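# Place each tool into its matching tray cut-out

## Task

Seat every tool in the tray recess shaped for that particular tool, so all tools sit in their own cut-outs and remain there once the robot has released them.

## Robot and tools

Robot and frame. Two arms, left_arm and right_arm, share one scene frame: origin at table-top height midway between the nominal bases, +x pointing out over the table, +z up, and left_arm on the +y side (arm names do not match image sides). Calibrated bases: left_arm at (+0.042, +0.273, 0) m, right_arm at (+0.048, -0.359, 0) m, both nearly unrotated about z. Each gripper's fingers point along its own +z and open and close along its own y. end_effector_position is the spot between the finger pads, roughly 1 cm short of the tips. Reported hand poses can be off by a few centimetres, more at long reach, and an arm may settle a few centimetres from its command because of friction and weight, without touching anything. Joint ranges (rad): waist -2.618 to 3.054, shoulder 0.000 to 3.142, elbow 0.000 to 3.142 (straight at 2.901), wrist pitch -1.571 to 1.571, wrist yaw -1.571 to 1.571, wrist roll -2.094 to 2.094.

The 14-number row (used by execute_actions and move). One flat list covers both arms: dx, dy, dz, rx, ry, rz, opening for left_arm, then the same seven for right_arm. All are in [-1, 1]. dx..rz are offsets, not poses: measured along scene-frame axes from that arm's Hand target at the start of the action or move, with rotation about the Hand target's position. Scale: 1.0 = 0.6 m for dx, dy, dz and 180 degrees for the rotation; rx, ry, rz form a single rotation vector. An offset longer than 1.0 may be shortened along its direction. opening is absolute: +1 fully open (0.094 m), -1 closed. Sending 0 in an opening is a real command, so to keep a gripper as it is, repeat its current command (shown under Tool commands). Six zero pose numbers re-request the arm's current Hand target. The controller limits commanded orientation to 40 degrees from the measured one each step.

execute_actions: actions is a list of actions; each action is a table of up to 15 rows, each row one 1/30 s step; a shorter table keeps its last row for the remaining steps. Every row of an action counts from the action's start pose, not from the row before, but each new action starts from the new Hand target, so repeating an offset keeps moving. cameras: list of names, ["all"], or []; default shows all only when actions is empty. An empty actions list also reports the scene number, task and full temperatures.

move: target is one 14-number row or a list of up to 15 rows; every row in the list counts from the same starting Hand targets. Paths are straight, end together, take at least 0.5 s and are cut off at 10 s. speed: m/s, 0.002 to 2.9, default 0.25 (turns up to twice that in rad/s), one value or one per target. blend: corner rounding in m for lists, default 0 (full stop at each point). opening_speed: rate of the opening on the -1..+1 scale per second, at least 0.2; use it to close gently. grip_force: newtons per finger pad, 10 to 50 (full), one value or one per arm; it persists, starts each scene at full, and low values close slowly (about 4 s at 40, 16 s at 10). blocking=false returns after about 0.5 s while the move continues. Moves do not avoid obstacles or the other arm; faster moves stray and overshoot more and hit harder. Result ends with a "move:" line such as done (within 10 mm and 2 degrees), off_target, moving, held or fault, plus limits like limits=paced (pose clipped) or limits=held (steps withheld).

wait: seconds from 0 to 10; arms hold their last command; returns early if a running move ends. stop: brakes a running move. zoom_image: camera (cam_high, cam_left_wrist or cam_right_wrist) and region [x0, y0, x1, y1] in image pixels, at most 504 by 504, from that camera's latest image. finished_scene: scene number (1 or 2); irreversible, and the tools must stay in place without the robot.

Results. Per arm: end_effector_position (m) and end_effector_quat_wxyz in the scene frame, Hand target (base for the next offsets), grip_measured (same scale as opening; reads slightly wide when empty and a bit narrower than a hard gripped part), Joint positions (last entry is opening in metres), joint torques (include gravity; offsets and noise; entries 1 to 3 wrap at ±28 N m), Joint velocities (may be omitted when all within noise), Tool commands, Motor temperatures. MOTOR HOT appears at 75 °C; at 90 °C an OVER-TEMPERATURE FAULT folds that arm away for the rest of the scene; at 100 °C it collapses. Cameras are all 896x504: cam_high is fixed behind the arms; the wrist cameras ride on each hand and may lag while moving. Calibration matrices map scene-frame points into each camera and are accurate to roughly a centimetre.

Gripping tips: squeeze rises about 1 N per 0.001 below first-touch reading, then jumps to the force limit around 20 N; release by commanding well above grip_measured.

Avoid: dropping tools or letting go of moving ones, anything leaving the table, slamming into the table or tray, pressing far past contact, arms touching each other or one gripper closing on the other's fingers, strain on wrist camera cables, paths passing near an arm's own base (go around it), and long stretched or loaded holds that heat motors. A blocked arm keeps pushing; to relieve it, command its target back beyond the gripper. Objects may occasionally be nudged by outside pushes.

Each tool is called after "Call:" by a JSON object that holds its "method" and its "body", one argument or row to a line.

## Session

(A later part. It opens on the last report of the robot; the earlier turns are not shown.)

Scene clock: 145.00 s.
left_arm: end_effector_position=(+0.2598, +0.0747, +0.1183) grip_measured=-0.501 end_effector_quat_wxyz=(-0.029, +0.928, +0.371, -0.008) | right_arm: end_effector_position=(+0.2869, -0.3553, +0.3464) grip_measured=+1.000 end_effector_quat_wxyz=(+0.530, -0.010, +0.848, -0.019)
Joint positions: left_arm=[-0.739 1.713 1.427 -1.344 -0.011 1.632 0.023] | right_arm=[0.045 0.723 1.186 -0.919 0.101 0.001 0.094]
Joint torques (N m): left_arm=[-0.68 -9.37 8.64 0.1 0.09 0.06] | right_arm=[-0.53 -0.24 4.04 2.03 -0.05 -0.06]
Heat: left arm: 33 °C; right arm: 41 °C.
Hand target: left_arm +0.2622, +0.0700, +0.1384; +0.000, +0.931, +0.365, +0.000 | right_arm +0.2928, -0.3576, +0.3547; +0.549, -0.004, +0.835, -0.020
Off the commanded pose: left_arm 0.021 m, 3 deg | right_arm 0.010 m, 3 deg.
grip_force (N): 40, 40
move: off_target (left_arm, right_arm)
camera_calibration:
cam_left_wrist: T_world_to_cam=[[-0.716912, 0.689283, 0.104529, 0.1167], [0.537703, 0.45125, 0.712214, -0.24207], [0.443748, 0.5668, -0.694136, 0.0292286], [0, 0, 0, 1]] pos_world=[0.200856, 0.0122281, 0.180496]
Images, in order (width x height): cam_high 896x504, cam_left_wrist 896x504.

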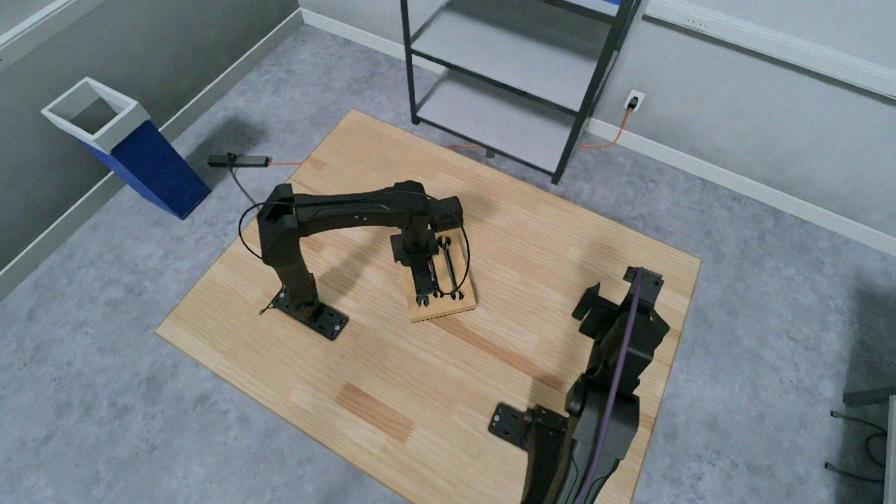

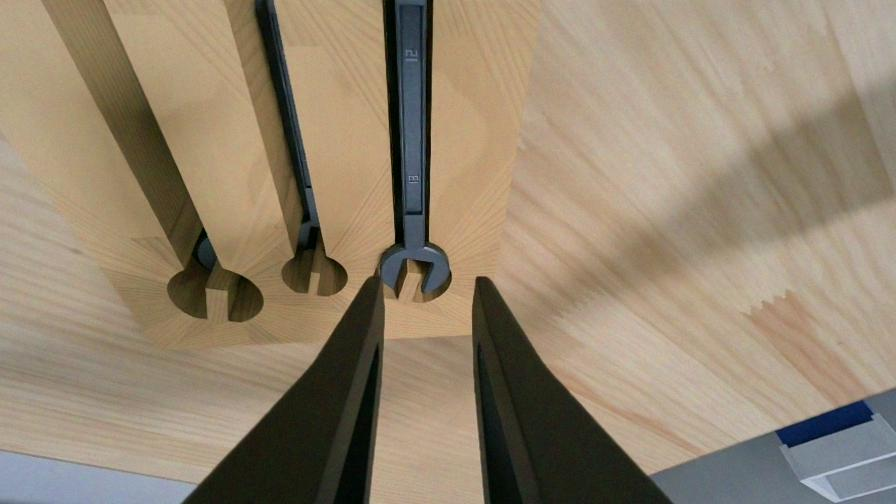

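Call:
{"method": "move", "body": {
  "target": [
    [0.003,0,-0.161,0,0,0,-0.5,0,0,0,0,0,0,1],
    [0.003,0,-0.161,0,0,0,-0.95,0,0,0,0,0,0,1],
    [0.004,0.003,-0.125,0,0,0,-0.95,0,0,0,0,0,0,1],
    [0.004,0.004,-0.161,0,0,0,-0.95,0,0,0,0,0,0,1]
  ],
  "speed": 0.12
}}

Call:
{"method": "move", "body": {
  "target": [
    [0,0,0,0,0,0,-0.5,0,0,0,0,0,0,1],
    [0,0,0.16,0,0,0,-0.5,0,0,0,0,0,0,1]
  ],
  "speed": 0.15,
  "opening_speed": 0.6,
  "cameras": ["cam_left_wrist","cam_high"]
}}

Call:
{"method": "zoom_image", "body": {
  "camera": "cam_left_wrist",
  "region": [340, 200, 480, 320]
}}

Call:
{"method": "zoom_image", "body": {
  "camera": "cam_high",
  "region": [400, 220, 480, 320]
}}

Scene clock: 151.10 s.
left_arm: end_effector_position=(+0.2601, +0.0750, +0.0505) grip_measured=-0.949 end_effector_quat_wxyz=(-0.010, +0.929, +0.369, +0.001) | right_arm: end_effector_position=(+0.2869, -0.3553, +0.3464) grip_measured=+1.000 end_effector_quat_wxyz=(+0.530, -0.010, +0.848, -0.019)
Joint positions: left_arm=[-0.738 1.719 1.162 -1.03 -0.011 1.638 0.002] | right_arm=[0.045 0.723 1.186 -0.919 0.101 0.001 0.094]
Joint torques (N m): left_arm=[0.47 -4.88 3.82 0.74 0.07 0.12] | right_arm=[-0.54 -0.25 4.04 2.03 -0.05 -0.06]
Heat: left arm: 32 °C; right arm: 41 °C.
Hand target: left_arm +0.2646, +0.0724, +0.0418; +0.000, +0.931, +0.365, +0.000 | right_arm +0.2928, -0.3576, +0.3547; +0.549, -0.004, +0.835, -0.020
Off the commanded pose: left_arm 0.010 m, 1 deg | right_arm 0.010 m, 3 deg.
grip_force (N): 40, 40
move: off_target (right_arm); target 2's new opening was sent with left_arm's hand 0.014 m and 2 deg from that target

Scene clock: 154.30 s.
left_arm: end_effector_position=(+0.2598, +0.0747, +0.1171) grip_measured=-0.501 end_effector_quat_wxyz=(-0.030, +0.929, +0.368, -0.008) | right_arm: end_effector_position=(+0.2869, -0.3553, +0.3464) grip_measured=+1.000 end_effector_quat_wxyz=(+0.530, -0.010, +0.848, -0.019)
Joint positions: left_arm=[-0.739 1.716 1.426 -1.342 -0.011 1.638 0.023] | right_arm=[0.045 0.723 1.186 -0.919 0.101 0.001 0.094]
Joint torques (N m): left_arm=[0.36 -9.65 8.68 0.09 0.08 0.12] | right_arm=[-0.54 -0.24 4.04 2.03 -0.05 -0.06]
Heat: left arm: 32 °C; right arm: 42 °C.
Hand target: left_arm +0.2646, +0.0724, +0.1378; +0.000, +0.931, +0.365, +0.000 | right_arm +0.2928, -0.3576, +0.3547; +0.549, -0.004, +0.835, -0.020
Off the commanded pose: left_arm 0.021 m, 4 deg | right_arm 0.010 m, 3 deg.
grip_force (N): 40, 40
move: off_target (left_arm, right_arm)
camera_calibration:
cam_left_wrist: T_world_to_cam=[[-0.712416, 0.693452, 0.107648, 0.114962], [0.542259, 0.446611, 0.711684, -0.242002], [0.445442, 0.565388, -0.694203, 0.0280049], [0, 0, 0, 1]] pos_world=[0.200654, 0.0125264, 0.179295]
Images, in order (width x height): cam_high 896x504, cam_left_wrist 896x504.

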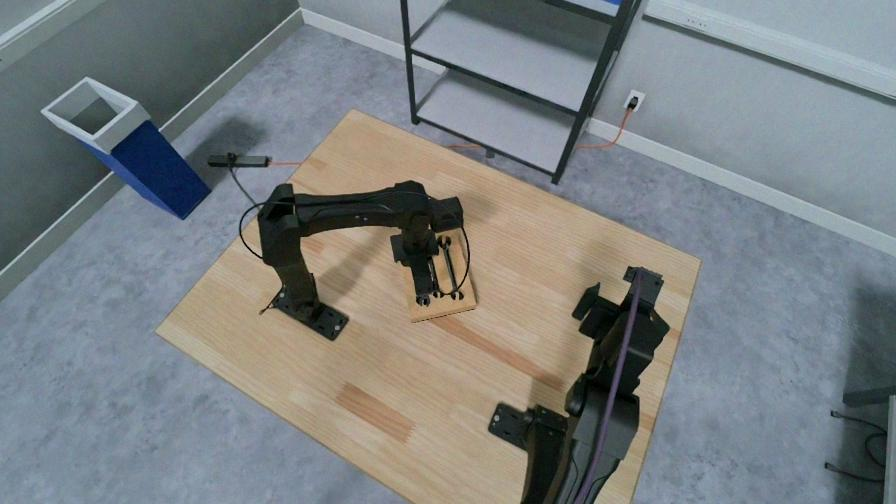

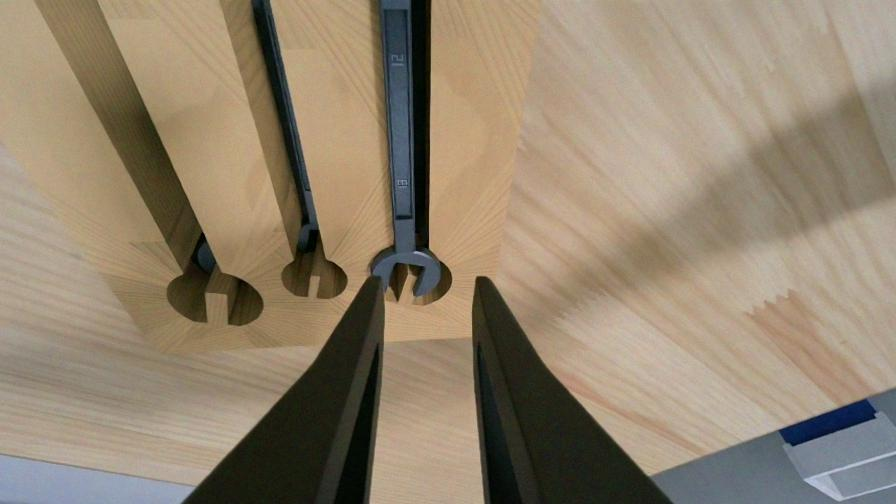

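Scaled by 3.600 from the camera's 896x504 image, which has a finer 1280x720 frame.

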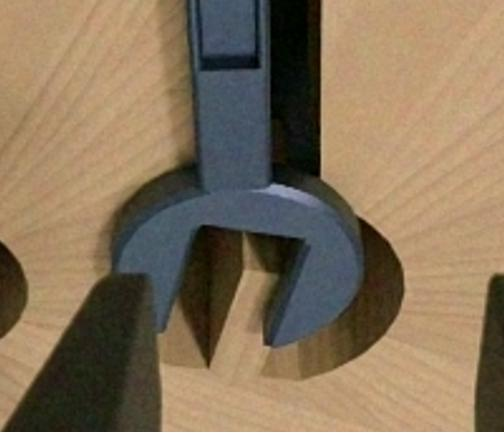

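Scaled by 5.040 from the camera's 896x504 image, which has a finer 1280x720 frame.

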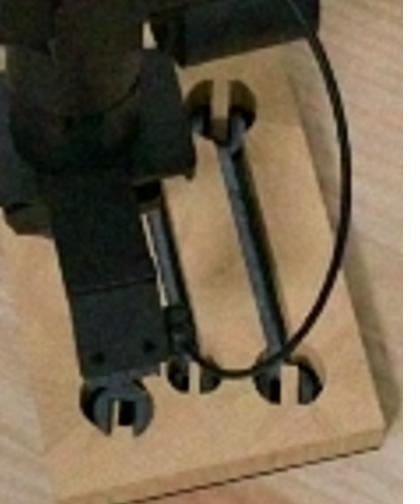

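Call:
{"method": "move", "body": {
  "target": [
    [0.004,-0.004,-0.11,0,0,0,-0.3,0,0,0,0,0,0,1],
    [0.004,-0.004,-0.164,0,0,0,-0.3,0,0,0,0,0,0,1]
  ],
  "speed": 0.1
}}

Scene clock: 157.30 s.
left_arm: end_effector_position=(+0.2599, +0.0746, +0.0451) grip_measured=-0.301 end_effector_quat_wxyz=(-0.014, +0.930, +0.367, -0.001) | right_arm: end_effector_position=(+0.2869, -0.3553, +0.3464) grip_measured=+1.000 end_effector_quat_wxyz=(+0.530, -0.010, +0.848, -0.019)
Joint positions: left_arm=[-0.739 1.736 1.159 -1.02 -0.011 1.639 0.033] | right_arm=[0.045 0.723 1.186 -0.919 0.101 0.001 0.094]
Joint torques (N m): left_arm=[0.39 -5.08 4.62 0.7 0.07 0.1] | right_arm=[-0.54 -0.24 4.05 2.03 -0.04 -0.07]
Heat: left arm: 32 °C; right arm: 42 °C.
Hand target: left_arm +0.2670, +0.0700, +0.0394; +0.000, +0.931, +0.365, +0.000 | right_arm +0.2928, -0.3576, +0.3547; +0.549, -0.004, +0.835, -0.020
Off the commanded pose: left_arm 0.010 m, 2 deg | right_arm 0.010 m, 3 deg.
grip_force (N): 40, 40
move: off_target (right_arm)

Call:
{"method": "move", "body": {
  "target": [
    [0,0,0,0,0,0,-0.95,0,0,0,0,0,0,1],
    [0,0.002,0.085,0,0,0,-0.95,0,0,0,0,0,0,1],
    [-0.001,0.007,0.03,0,0,0,-0.95,0,0,0,0,0,0,1]
  ],
  "speed": 0.12,
  "cameras": ["cam_left_wrist"]
}}

Call:
{"method": "zoom_image", "body": {
  "camera": "cam_left_wrist",
  "region": [230, 0, 630, 400]
}}

Scene clock: 161.93 s.
left_arm: end_effector_position=(+0.2649, +0.0786, +0.0529) grip_measured=-0.806 end_effector_quat_wxyz=(-0.017, +0.927, +0.374, -0.002) | right_arm: end_effector_position=(+0.2869, -0.3553, +0.3464) grip_measured=+1.000 end_effector_quat_wxyz=(+0.530, -0.010, +0.848, -0.019)
Joint positions: left_arm=[-0.718 1.736 1.191 -1.059 -0.011 1.646 0.009] | right_arm=[0.045 0.723 1.186 -0.919 0.101 0.001 0.094]
Joint torques (N m): left_arm=[0.58 -7.71 5.18 0.43 0.08 0.12] | right_arm=[-0.54 -0.25 4.05 2.04 -0.05 -0.07]
Heat: left arm: 32 °C; right arm: 42 °C.
Hand target: left_arm +0.2664, +0.0742, +0.0574; +0.000, +0.931, +0.365, +0.000 | right_arm +0.2928, -0.3576, +0.3547; +0.549, -0.004, +0.835, -0.020
Off the commanded pose: left_arm 0.006 m, 2 deg | right_arm 0.010 m, 3 deg.
grip_force (N): 40, 40
move: off_target (right_arm)
camera_calibration:
cam_left_wrist: T_world_to_cam=[[-0.723915, 0.685387, 0.0786881, 0.127995], [0.520803, 0.468119, 0.713883, -0.196877], [0.452451, 0.557771, -0.69583, -0.0222328], [0, 0, 0, 1]] pos_world=[0.205251, 0.0168365, 0.115005]
Images, in order (width x height): cam_left_wrist 896x504.

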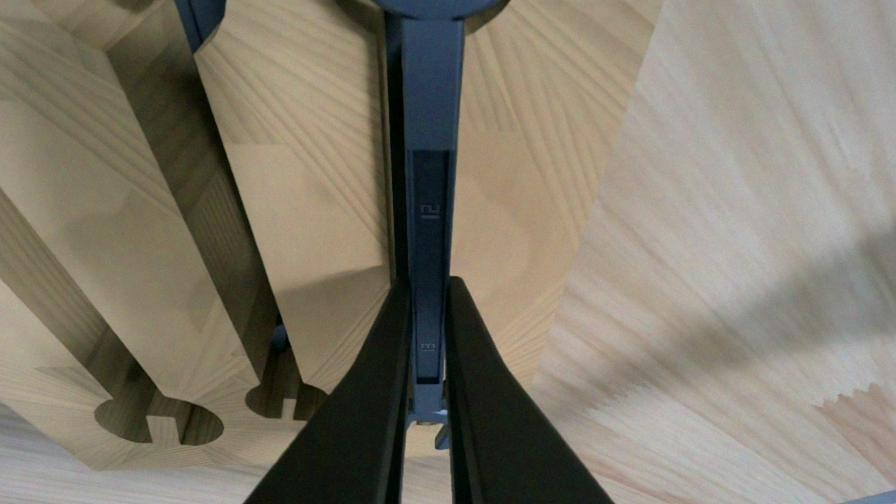

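Scaled by 1.260 from the camera's 896x504 image, which has a finer 1280x720 frame.

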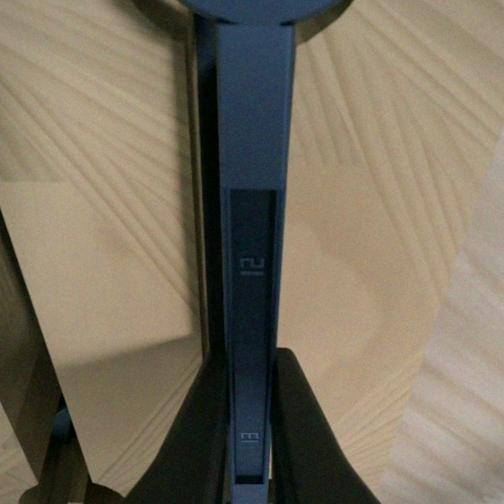

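Call:
{"method": "move", "body": {
  "target": [
    [0.01,-0.02,0.06,0,0,0,-0.95,0,0,0,0,0,0,1],
    [-0.002,-0.006,0.03,0,0,0,-0.95,0,0,0,0,0,0,1],
    [-0.002,-0.006,-0.02,0,0,0,-0.95,0,0,0,0,0,0,1]
  ],
  "speed": 0.12,
  "cameras": ["cam_left_wrist","cam_high"]
}}

Call:
{"method": "zoom_image", "body": {
  "camera": "cam_left_wrist",
  "region": [230, 0, 630, 400]
}}

Scene clock: 165.80 s.
left_arm: end_effector_position=(+0.2633, +0.0732, +0.0461) grip_measured=-0.806 end_effector_quat_wxyz=(-0.009, +0.930, +0.367, +0.002) | right_arm: end_effector_position=(+0.2869, -0.3553, +0.3464) grip_measured=+1.000 end_effector_quat_wxyz=(+0.530, -0.010, +0.848, -0.019)
Joint positions: left_arm=[-0.734 1.736 1.164 -1.013 -0.011 1.646 0.009] | right_arm=[0.045 0.723 1.186 -0.919 0.101 0.001 0.094]
Joint torques (N m): left_arm=[-0.24 -6.13 5.11 0.45 0.07 0.01] | right_arm=[-0.54 -0.24 4.05 2.03 -0.05 -0.07]
Heat: left arm: 32 °C; right arm: 42 °C.
Hand target: left_arm +0.2652, +0.0706, +0.0454; +0.000, +0.931, +0.365, +0.000 | right_arm +0.2928, -0.3576, +0.3547; +0.549, -0.004, +0.835, -0.020
Off the commanded pose: left_arm 0.003 m, 1 deg | right_arm 0.010 m, 3 deg.
grip_force (N): 40, 40
move: off_target (right_arm)
camera_calibration:
cam_left_wrist: T_world_to_cam=[[-0.713185, 0.698374, 0.0603364, 0.128174], [0.518958, 0.468174, 0.715189, -0.188336], [0.471222, 0.541374, -0.696322, -0.0269282], [0, 0, 0, 1]] pos_world=[0.201839, 0.0132391, 0.108212]
Images, in order (width x height): cam_high 896x504, cam_left_wrist 896x504.

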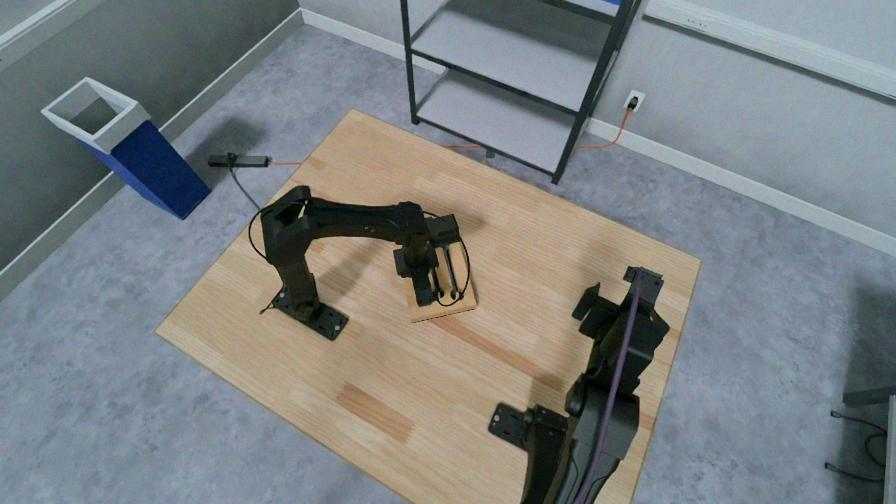

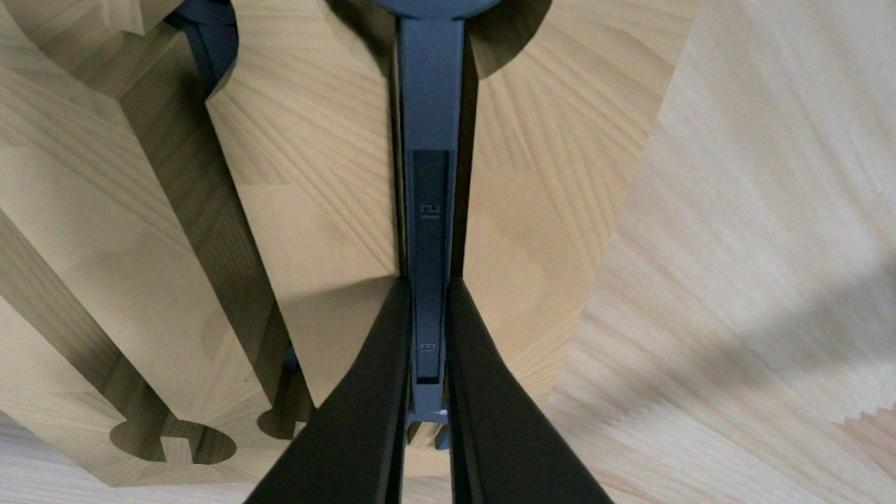

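Scaled by 1.260 from the camera's 896x504 image, which has a finer 1280x720 frame.

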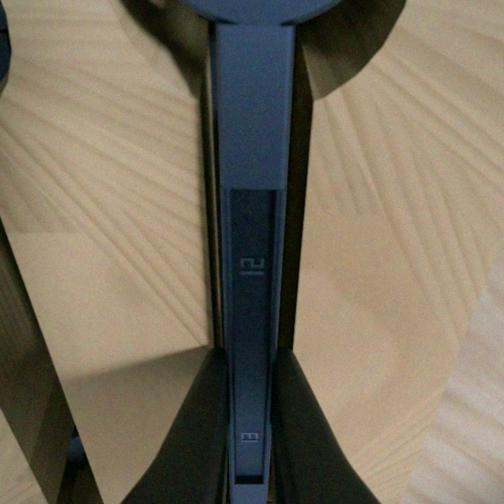

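Call:
{"method": "move", "body": {
  "target": [
    [0.01,-0.01,0.06,0,0,0,-0.95,0,0,0,0,0,0,1],
    [0.0035,0.0055,0.03,0,0,0,-0.95,0,0,0,0,0,0,1],
    [0.0035,0.0055,0.0,0,0,0,-0.95,0,0,0,0,0,0,1],
    [0.0035,0.0055,-0.005,0,0,0,-0.95,0,0,0,0,0,0,1]
  ],
  "speed": 0.12,
  "cameras": ["cam_left_wrist"]
}}

Call:
{"method": "zoom_image", "body": {
  "camera": "cam_left_wrist",
  "region": [230, 0, 630, 400]
}}

Scene clock: 169.60 s.
left_arm: end_effector_position=(+0.2655, +0.0756, +0.0450) grip_measured=-0.806 end_effector_quat_wxyz=(-0.008, +0.929, +0.371, +0.002) | right_arm: end_effector_position=(+0.2869, -0.3553, +0.3464) grip_measured=+1.000 end_effector_quat_wxyz=(+0.530, -0.010, +0.848, -0.019)
Joint positions: left_arm=[-0.724 1.736 1.159 -1.007 -0.011 1.647 0.009] | right_arm=[0.045 0.723 1.186 -0.919 0.101 0.001 0.094]
Joint torques (N m): left_arm=[0.59 -5.97 4.51 0.51 0.07 0.11] | right_arm=[-0.54 -0.24 4.04 2.03 -0.05 -0.07]
Heat: left arm: 32 °C; right arm: 42 °C.
Hand target: left_arm +0.2673, +0.0739, +0.0424; +0.000, +0.931, +0.365, +0.000 | right_arm +0.2928, -0.3576, +0.3547; +0.549, -0.004, +0.835, -0.020
Off the commanded pose: left_arm 0.004 m, 1 deg | right_arm 0.010 m, 3 deg.
grip_force (N): 40, 40
move: off_target (right_arm)
camera_calibration:
cam_left_wrist: T_world_to_cam=[[-0.719632, 0.691859, 0.0588264, 0.130347], [0.513838, 0.473647, 0.715283, -0.188837], [0.467012, 0.544968, -0.696355, -0.02914], [0, 0, 0, 1]] pos_world=[0.204442, 0.0151408, 0.107112]
Images, in order (width x height): cam_left_wrist 896x504.

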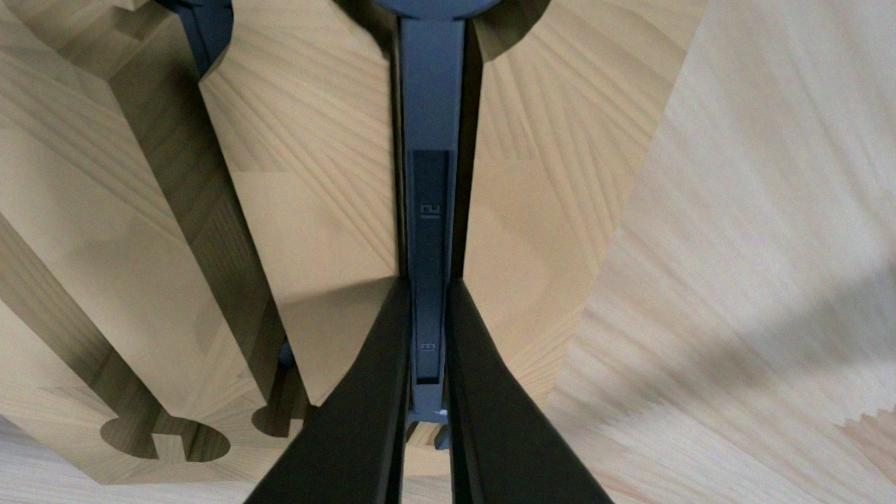

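Scaled by 1.260 from the camera's 896x504 image, which has a finer 1280x720 frame.

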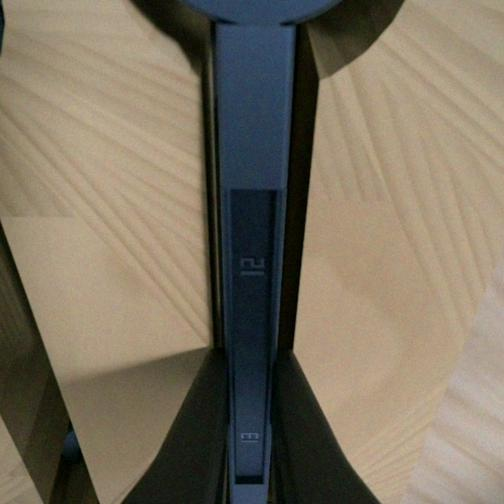

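Call:
{"method": "move", "body": {
  "target": [
    [0,0,0,0,0,0,-0.5,0,0,0,0,0,0,1],
    [0,0,0.16,0,0,0,-0.5,0,0,0,0,0,0,1]
  ],
  "speed": 0.15,
  "opening_speed": 0.6,
  "cameras": ["cam_left_wrist","cam_high"]
}}

Call:
{"method": "zoom_image", "body": {
  "camera": "cam_left_wrist",
  "region": [340, 200, 480, 320]
}}

Call:
{"method": "zoom_image", "body": {
  "camera": "cam_high",
  "region": [400, 220, 480, 320]
}}

Scene clock: 173.30 s.
left_arm: end_effector_position=(+0.2628, +0.0756, +0.1185) grip_measured=-0.501 end_effector_quat_wxyz=(-0.028, +0.929, +0.368, -0.008) | right_arm: end_effector_position=(+0.2869, -0.3553, +0.3464) grip_measured=+1.000 end_effector_quat_wxyz=(+0.530, -0.010, +0.848, -0.019)
Joint positions: left_arm=[-0.73 1.718 1.434 -1.344 -0.011 1.647 0.023] | right_arm=[0.045 0.723 1.186 -0.919 0.101 0.001 0.094]
Joint torques (N m): left_arm=[0.53 -9.4 8.68 0.09 0.07 0.13] | right_arm=[-0.53 -0.24 4.04 2.03 -0.05 -0.06]
Heat: left arm: 32 °C; right arm: 42 °C.
Hand target: left_arm +0.2673, +0.0739, +0.1384; +0.000, +0.931, +0.365, +0.000 | right_arm +0.2928, -0.3576, +0.3547; +0.549, -0.004, +0.835, -0.020
Off the commanded pose: left_arm 0.020 m, 3 deg | right_arm 0.010 m, 3 deg.
grip_force (N): 40, 40
move: off_target (left_arm, right_arm)
camera_calibration:
cam_left_wrist: T_world_to_cam=[[-0.712715, 0.693818, 0.103214, 0.116899], [0.540224, 0.449066, 0.711687, -0.244629], [0.447431, 0.562989, -0.694873, 0.0268575], [0, 0, 0, 1]] pos_world=[0.203453, 0.0136278, 0.180696]
Images, in order (width x height): cam_high 896x504, cam_left_wrist 896x504.

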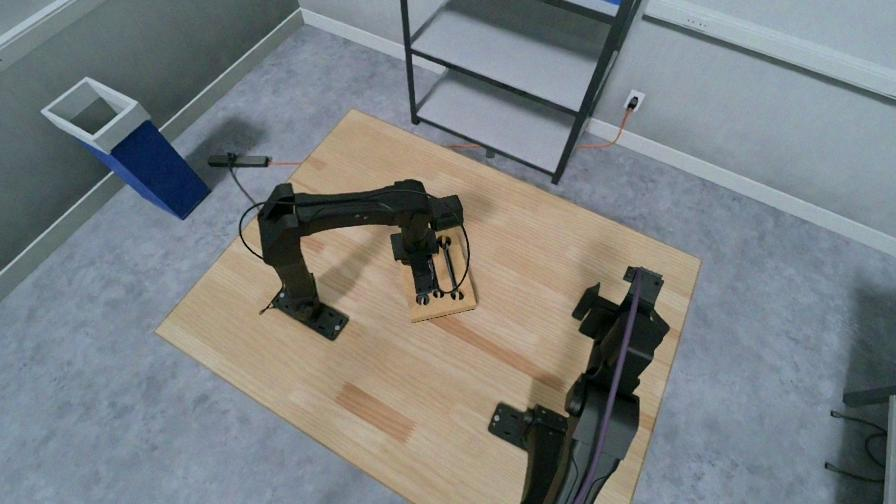

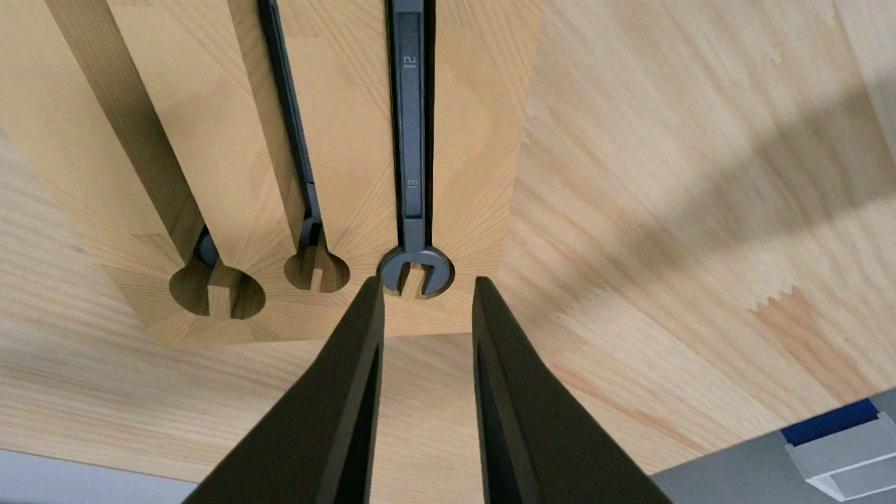

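Scaled by 3.600 from the camera's 896x504 image, which has a finer 1280x720 frame.

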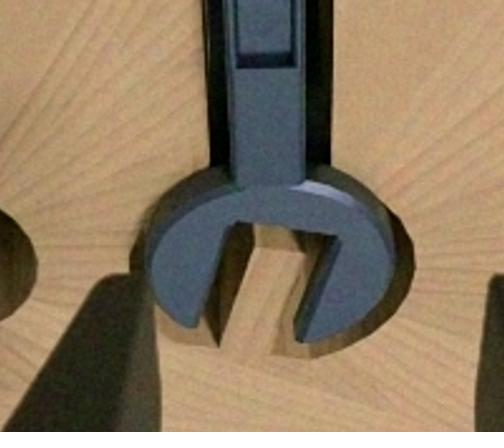

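Scaled by 5.040 from the camera's 896x504 image, which has a finer 1280x720 frame.

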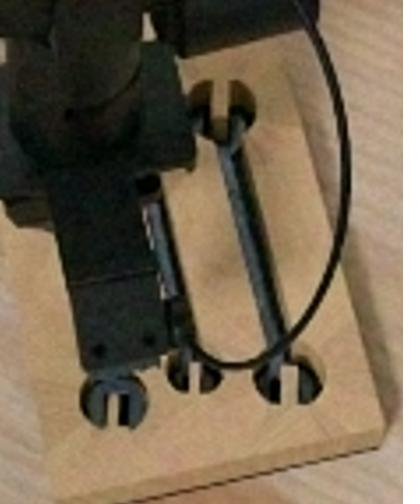

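Call:
{"method": "move", "body": {
  "target": [
    [0,0,-0.1,0,0,0,-0.4,0,0,0,0,0,0,1],
    [0,0,-0.163,0,0,0,-0.4,0,0,0,0,0,0,1]
  ],
  "speed": 0.1
}}

Call:
{"method": "move", "body": {
  "target": [
    [0,0,0,0,0,0,-0.95,0,0,0,0,0,0,1],
    [0.01,-0.005,0.07,0,0,0,-0.95,0,0,0,0,0,0,1],
    [0.001,0.0035,0.03,0,0,0,-0.95,0,0,0,0,0,0,1],
    [0.001,0.0035,0.001,0,0,0,-0.95,0,0,0,0,0,0,1]
  ],
  "speed": 0.12,
  "cameras": ["cam_left_wrist"]
}}

Call:
{"method": "zoom_image", "body": {
  "camera": "cam_left_wrist",
  "region": [230, 0, 630, 400]
}}

Scene clock: 176.43 s.
left_arm: end_effector_position=(+0.2601, +0.0774, +0.0451) grip_measured=-0.401 end_effector_quat_wxyz=(-0.014, +0.930, +0.367, -0.001) | right_arm: end_effector_position=(+0.2869, -0.3553, +0.3464) grip_measured=+1.000 end_effector_quat_wxyz=(+0.530, -0.010, +0.848, -0.019)
Joint positions: left_arm=[-0.731 1.729 1.15 -1.017 -0.011 1.647 0.028] | right_arm=[0.045 0.723 1.186 -0.919 0.101 0.001 0.094]
Joint torques (N m): left_arm=[0.62 -5.07 4.82 0.67 0.08 0.13] | right_arm=[-0.54 -0.25 4.05 2.03 -0.05 -0.06]
Heat: left arm: 32 °C; right arm: 42 °C.
Hand target: left_arm +0.2673, +0.0739, +0.0406; +0.000, +0.931, +0.365, +0.000 | right_arm +0.2928, -0.3576, +0.3547; +0.549, -0.004, +0.835, -0.020
Off the commanded pose: left_arm 0.009 m, 2 deg | right_arm 0.010 m, 3 deg.
grip_force (N): 40, 40
move: off_target (right_arm)

Scene clock: 180.73 s.
left_arm: end_effector_position=(+0.2668, +0.0775, +0.0450) grip_measured=-0.806 end_effector_quat_wxyz=(-0.005, +0.929, +0.371, +0.004) | right_arm: end_effector_position=(+0.2869, -0.3553, +0.3464) grip_measured=+1.000 end_effector_quat_wxyz=(+0.530, -0.010, +0.848, -0.019)
Joint positions: left_arm=[-0.716 1.729 1.15 -0.997 -0.011 1.655 0.009] | right_arm=[0.045 0.723 1.186 -0.919 0.101 0.001 0.094]
Joint torques (N m): left_arm=[0.7 -5.44 4.81 0.49 0.06 0.11] | right_arm=[-0.53 -0.25 4.04 2.03 -0.05 -0.06]
Heat: left arm: 32 °C; right arm: 43 °C.
Hand target: left_arm +0.2679, +0.0760, +0.0412; +0.000, +0.931, +0.365, +0.000 | right_arm +0.2928, -0.3576, +0.3547; +0.549, -0.004, +0.835, -0.020
Off the commanded pose: left_arm 0.004 m, 1 deg | right_arm 0.010 m, 3 deg.
grip_force (N): 40, 40
move: off_target (right_arm)
camera_calibration:
cam_left_wrist: T_world_to_cam=[[-0.719909, 0.692172, 0.051277, 0.130478], [0.509866, 0.477276, 0.715713, -0.189667], [0.470923, 0.541392, -0.69651, -0.0316458], [0, 0, 0, 1]] pos_world=[0.20554, 0.0173429, 0.107015]
Images, in order (width x height): cam_left_wrist 896x504.

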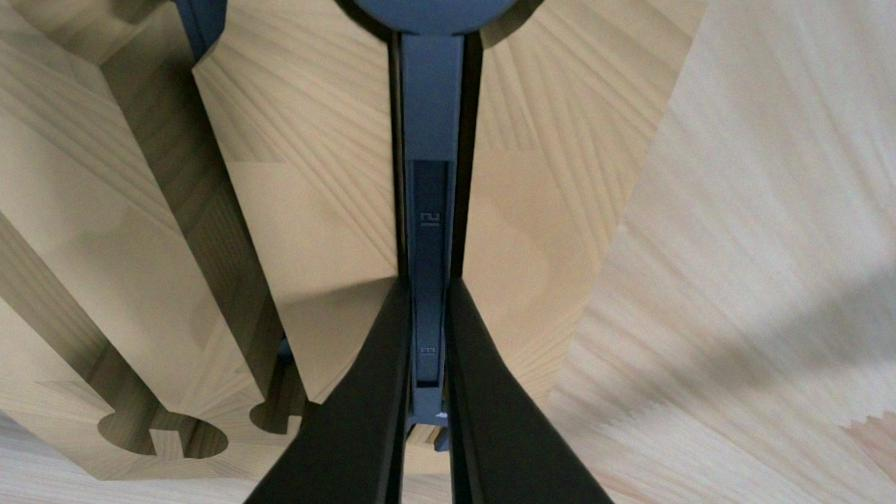

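Scaled by 1.260 from the camera's 896x504 image, which has a finer 1280x720 frame.

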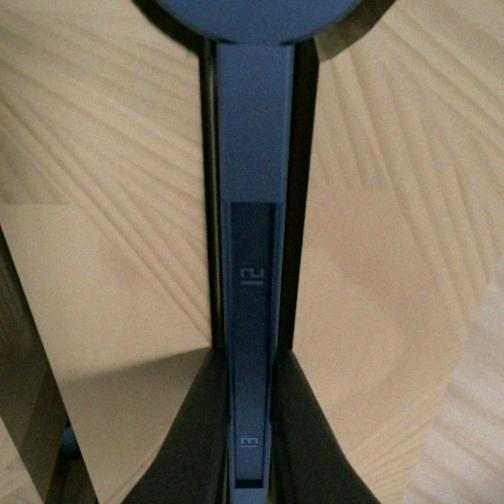

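Call:
{"method": "move", "body": {
  "target": [
    [0.01,-0.012,0.06,0,0,0,-0.95,0,0,0,0,0,0,1],
    [-0.003,-0.001,0.03,0,0,0,-0.95,0,0,0,0,0,0,1],
    [-0.003,-0.001,-0.001,0,0,0,-0.95,0,0,0,0,0,0,1]
  ],
  "speed": 0.12,
  "cameras": ["cam_left_wrist"]
}}

Call:
{"method": "zoom_image", "body": {
  "camera": "cam_left_wrist",
  "region": [230, 0, 630, 400]
}}

Call:
{"method": "move", "body": {
  "target": [
    [0,0,0,0,0,0,-0.5,0,0,0,0,0,0,1],
    [0,0,0.16,0,0,0,-0.5,0,0,0,0,0,0,1]
  ],
  "speed": 0.15,
  "opening_speed": 0.6,
  "cameras": ["cam_left_wrist","cam_high"]
}}

Call:
{"method": "zoom_image", "body": {
  "camera": "cam_left_wrist",
  "region": [340, 200, 480, 320]
}}

Call:
{"method": "zoom_image", "body": {
  "camera": "cam_high",
  "region": [400, 220, 480, 320]
}}

Scene clock: 184.83 s.
left_arm: end_effector_position=(+0.2615, +0.0786, +0.0458) grip_measured=-0.806 end_effector_quat_wxyz=(-0.014, +0.930, +0.367, -0.001) | right_arm: end_effector_position=(+0.2869, -0.3553, +0.3464) grip_measured=+1.000 end_effector_quat_wxyz=(+0.530, -0.010, +0.848, -0.019)
Joint positions: left_arm=[-0.725 1.729 1.153 -1.02 -0.011 1.655 0.009] | right_arm=[0.045 0.723 1.186 -0.919 0.101 0.001 0.094]
Joint torques (N m): left_arm=[0.13 -5.67 4.03 0.7 0.1 0.05] | right_arm=[-0.54 -0.25 4.04 2.03 -0.05 -0.06]
Heat: left arm: 32 °C; right arm: 43 °C.
Hand target: left_arm +0.2661, +0.0754, +0.0406; +0.000, +0.931, +0.365, +0.000 | right_arm +0.2928, -0.3576, +0.3547; +0.549, -0.004, +0.835, -0.020
Off the commanded pose: left_arm 0.008 m, 2 deg | right_arm 0.010 m, 3 deg.
grip_force (N): 40, 40
move: off_target (right_arm)
camera_calibration:
cam_left_wrist: T_world_to_cam=[[-0.712637, 0.697912, 0.0711815, 0.122576], [0.524807, 0.46303, 0.714269, -0.190719], [0.465538, 0.546371, -0.696242, -0.0281392], [0, 0, 0, 1]] pos_world=[0.200543, 0.0181362, 0.107908]
Images, in order (width x height): cam_left_wrist 896x504.

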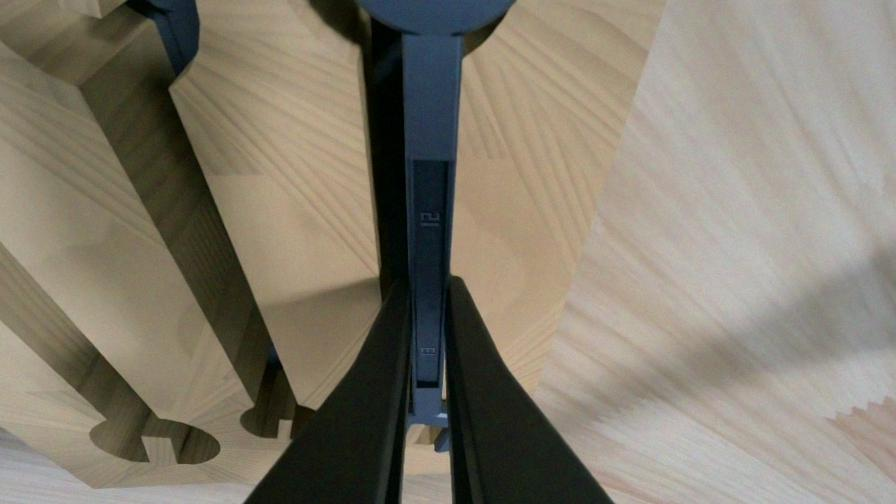

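Scaled by 1.260 from the camera's 896x504 image, which has a finer 1280x720 frame.

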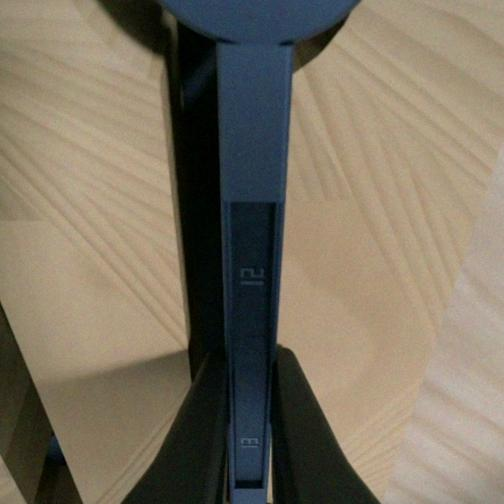

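Scene clock: 187.77 s.
left_arm: end_effector_position=(+0.2621, +0.0780, +0.1169) grip_measured=-0.501 end_effector_quat_wxyz=(-0.028, +0.930, +0.366, -0.008) | right_arm: end_effector_position=(+0.2869, -0.3553, +0.3464) grip_measured=+1.000 end_effector_quat_wxyz=(+0.530, -0.010, +0.848, -0.019)
Joint positions: left_arm=[-0.725 1.71 1.418 -1.336 -0.011 1.655 0.023] | right_arm=[0.045 0.723 1.186 -0.919 0.101 0.001 0.094]
Joint torques (N m): left_arm=[0.16 -9.4 8.59 0.07 0.11 0.06] | right_arm=[-0.53 -0.24 4.03 2.03 -0.05 -0.06]
Heat: left arm: 32 °C; right arm: 43 °C.
Hand target: left_arm +0.2661, +0.0754, +0.1366; +0.000, +0.931, +0.365, +0.000 | right_arm +0.2928, -0.3576, +0.3547; +0.549, -0.004, +0.835, -0.020
Off the commanded pose: left_arm 0.020 m, 3 deg | right_arm 0.010 m, 3 deg.
grip_force (N): 40, 40
move: off_target (left_arm, right_arm)
camera_calibration:
cam_left_wrist: T_world_to_cam=[[-0.710566, 0.696021, 0.103201, 0.11422], [0.541784, 0.447624, 0.711409, -0.244468], [0.44896, 0.561416, -0.69516, 0.0244076], [0, 0, 0, 1]] pos_world=[0.202652, 0.0162275, 0.179097]
Images, in order (width x height): cam_high 896x504, cam_left_wrist 896x504.

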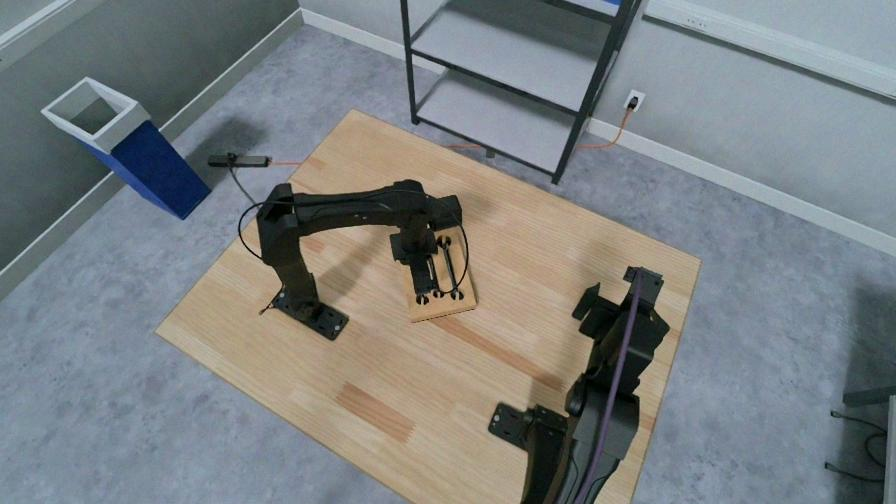

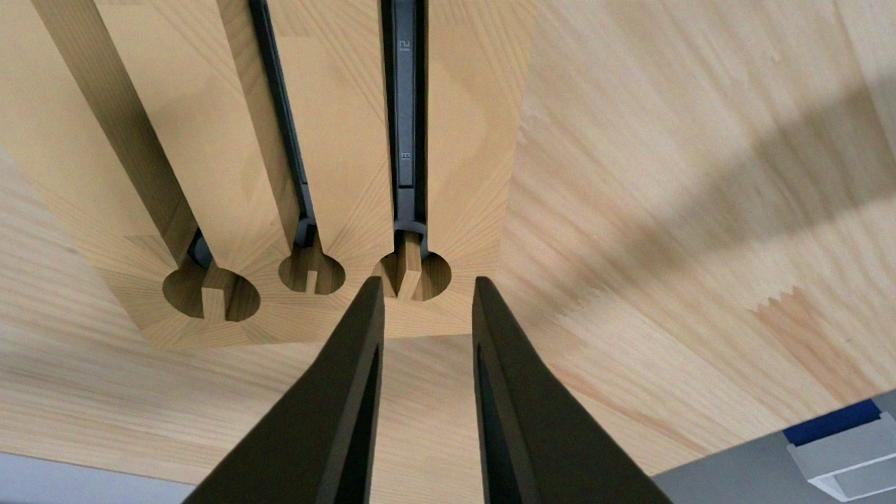

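Scaled by 3.600 from the camera's 896x504 image, which has a finer 1280x720 frame.

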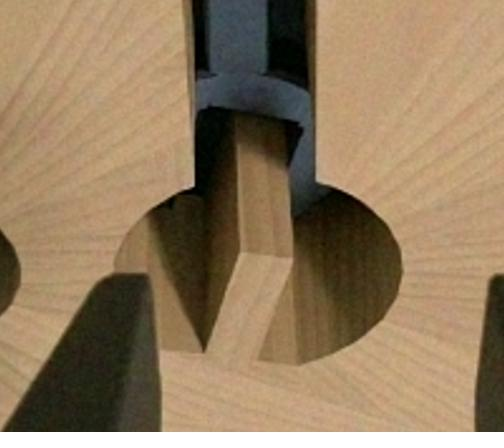

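Scaled by 5.040 from the camera's 896x504 image, which has a finer 1280x720 frame.

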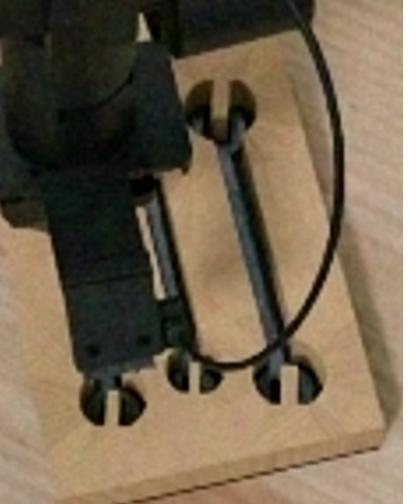

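It dropped in.

Call:
{"method": "finished_scene", "body": {
  "scene": 2
}}

The scene is finished: the task was done.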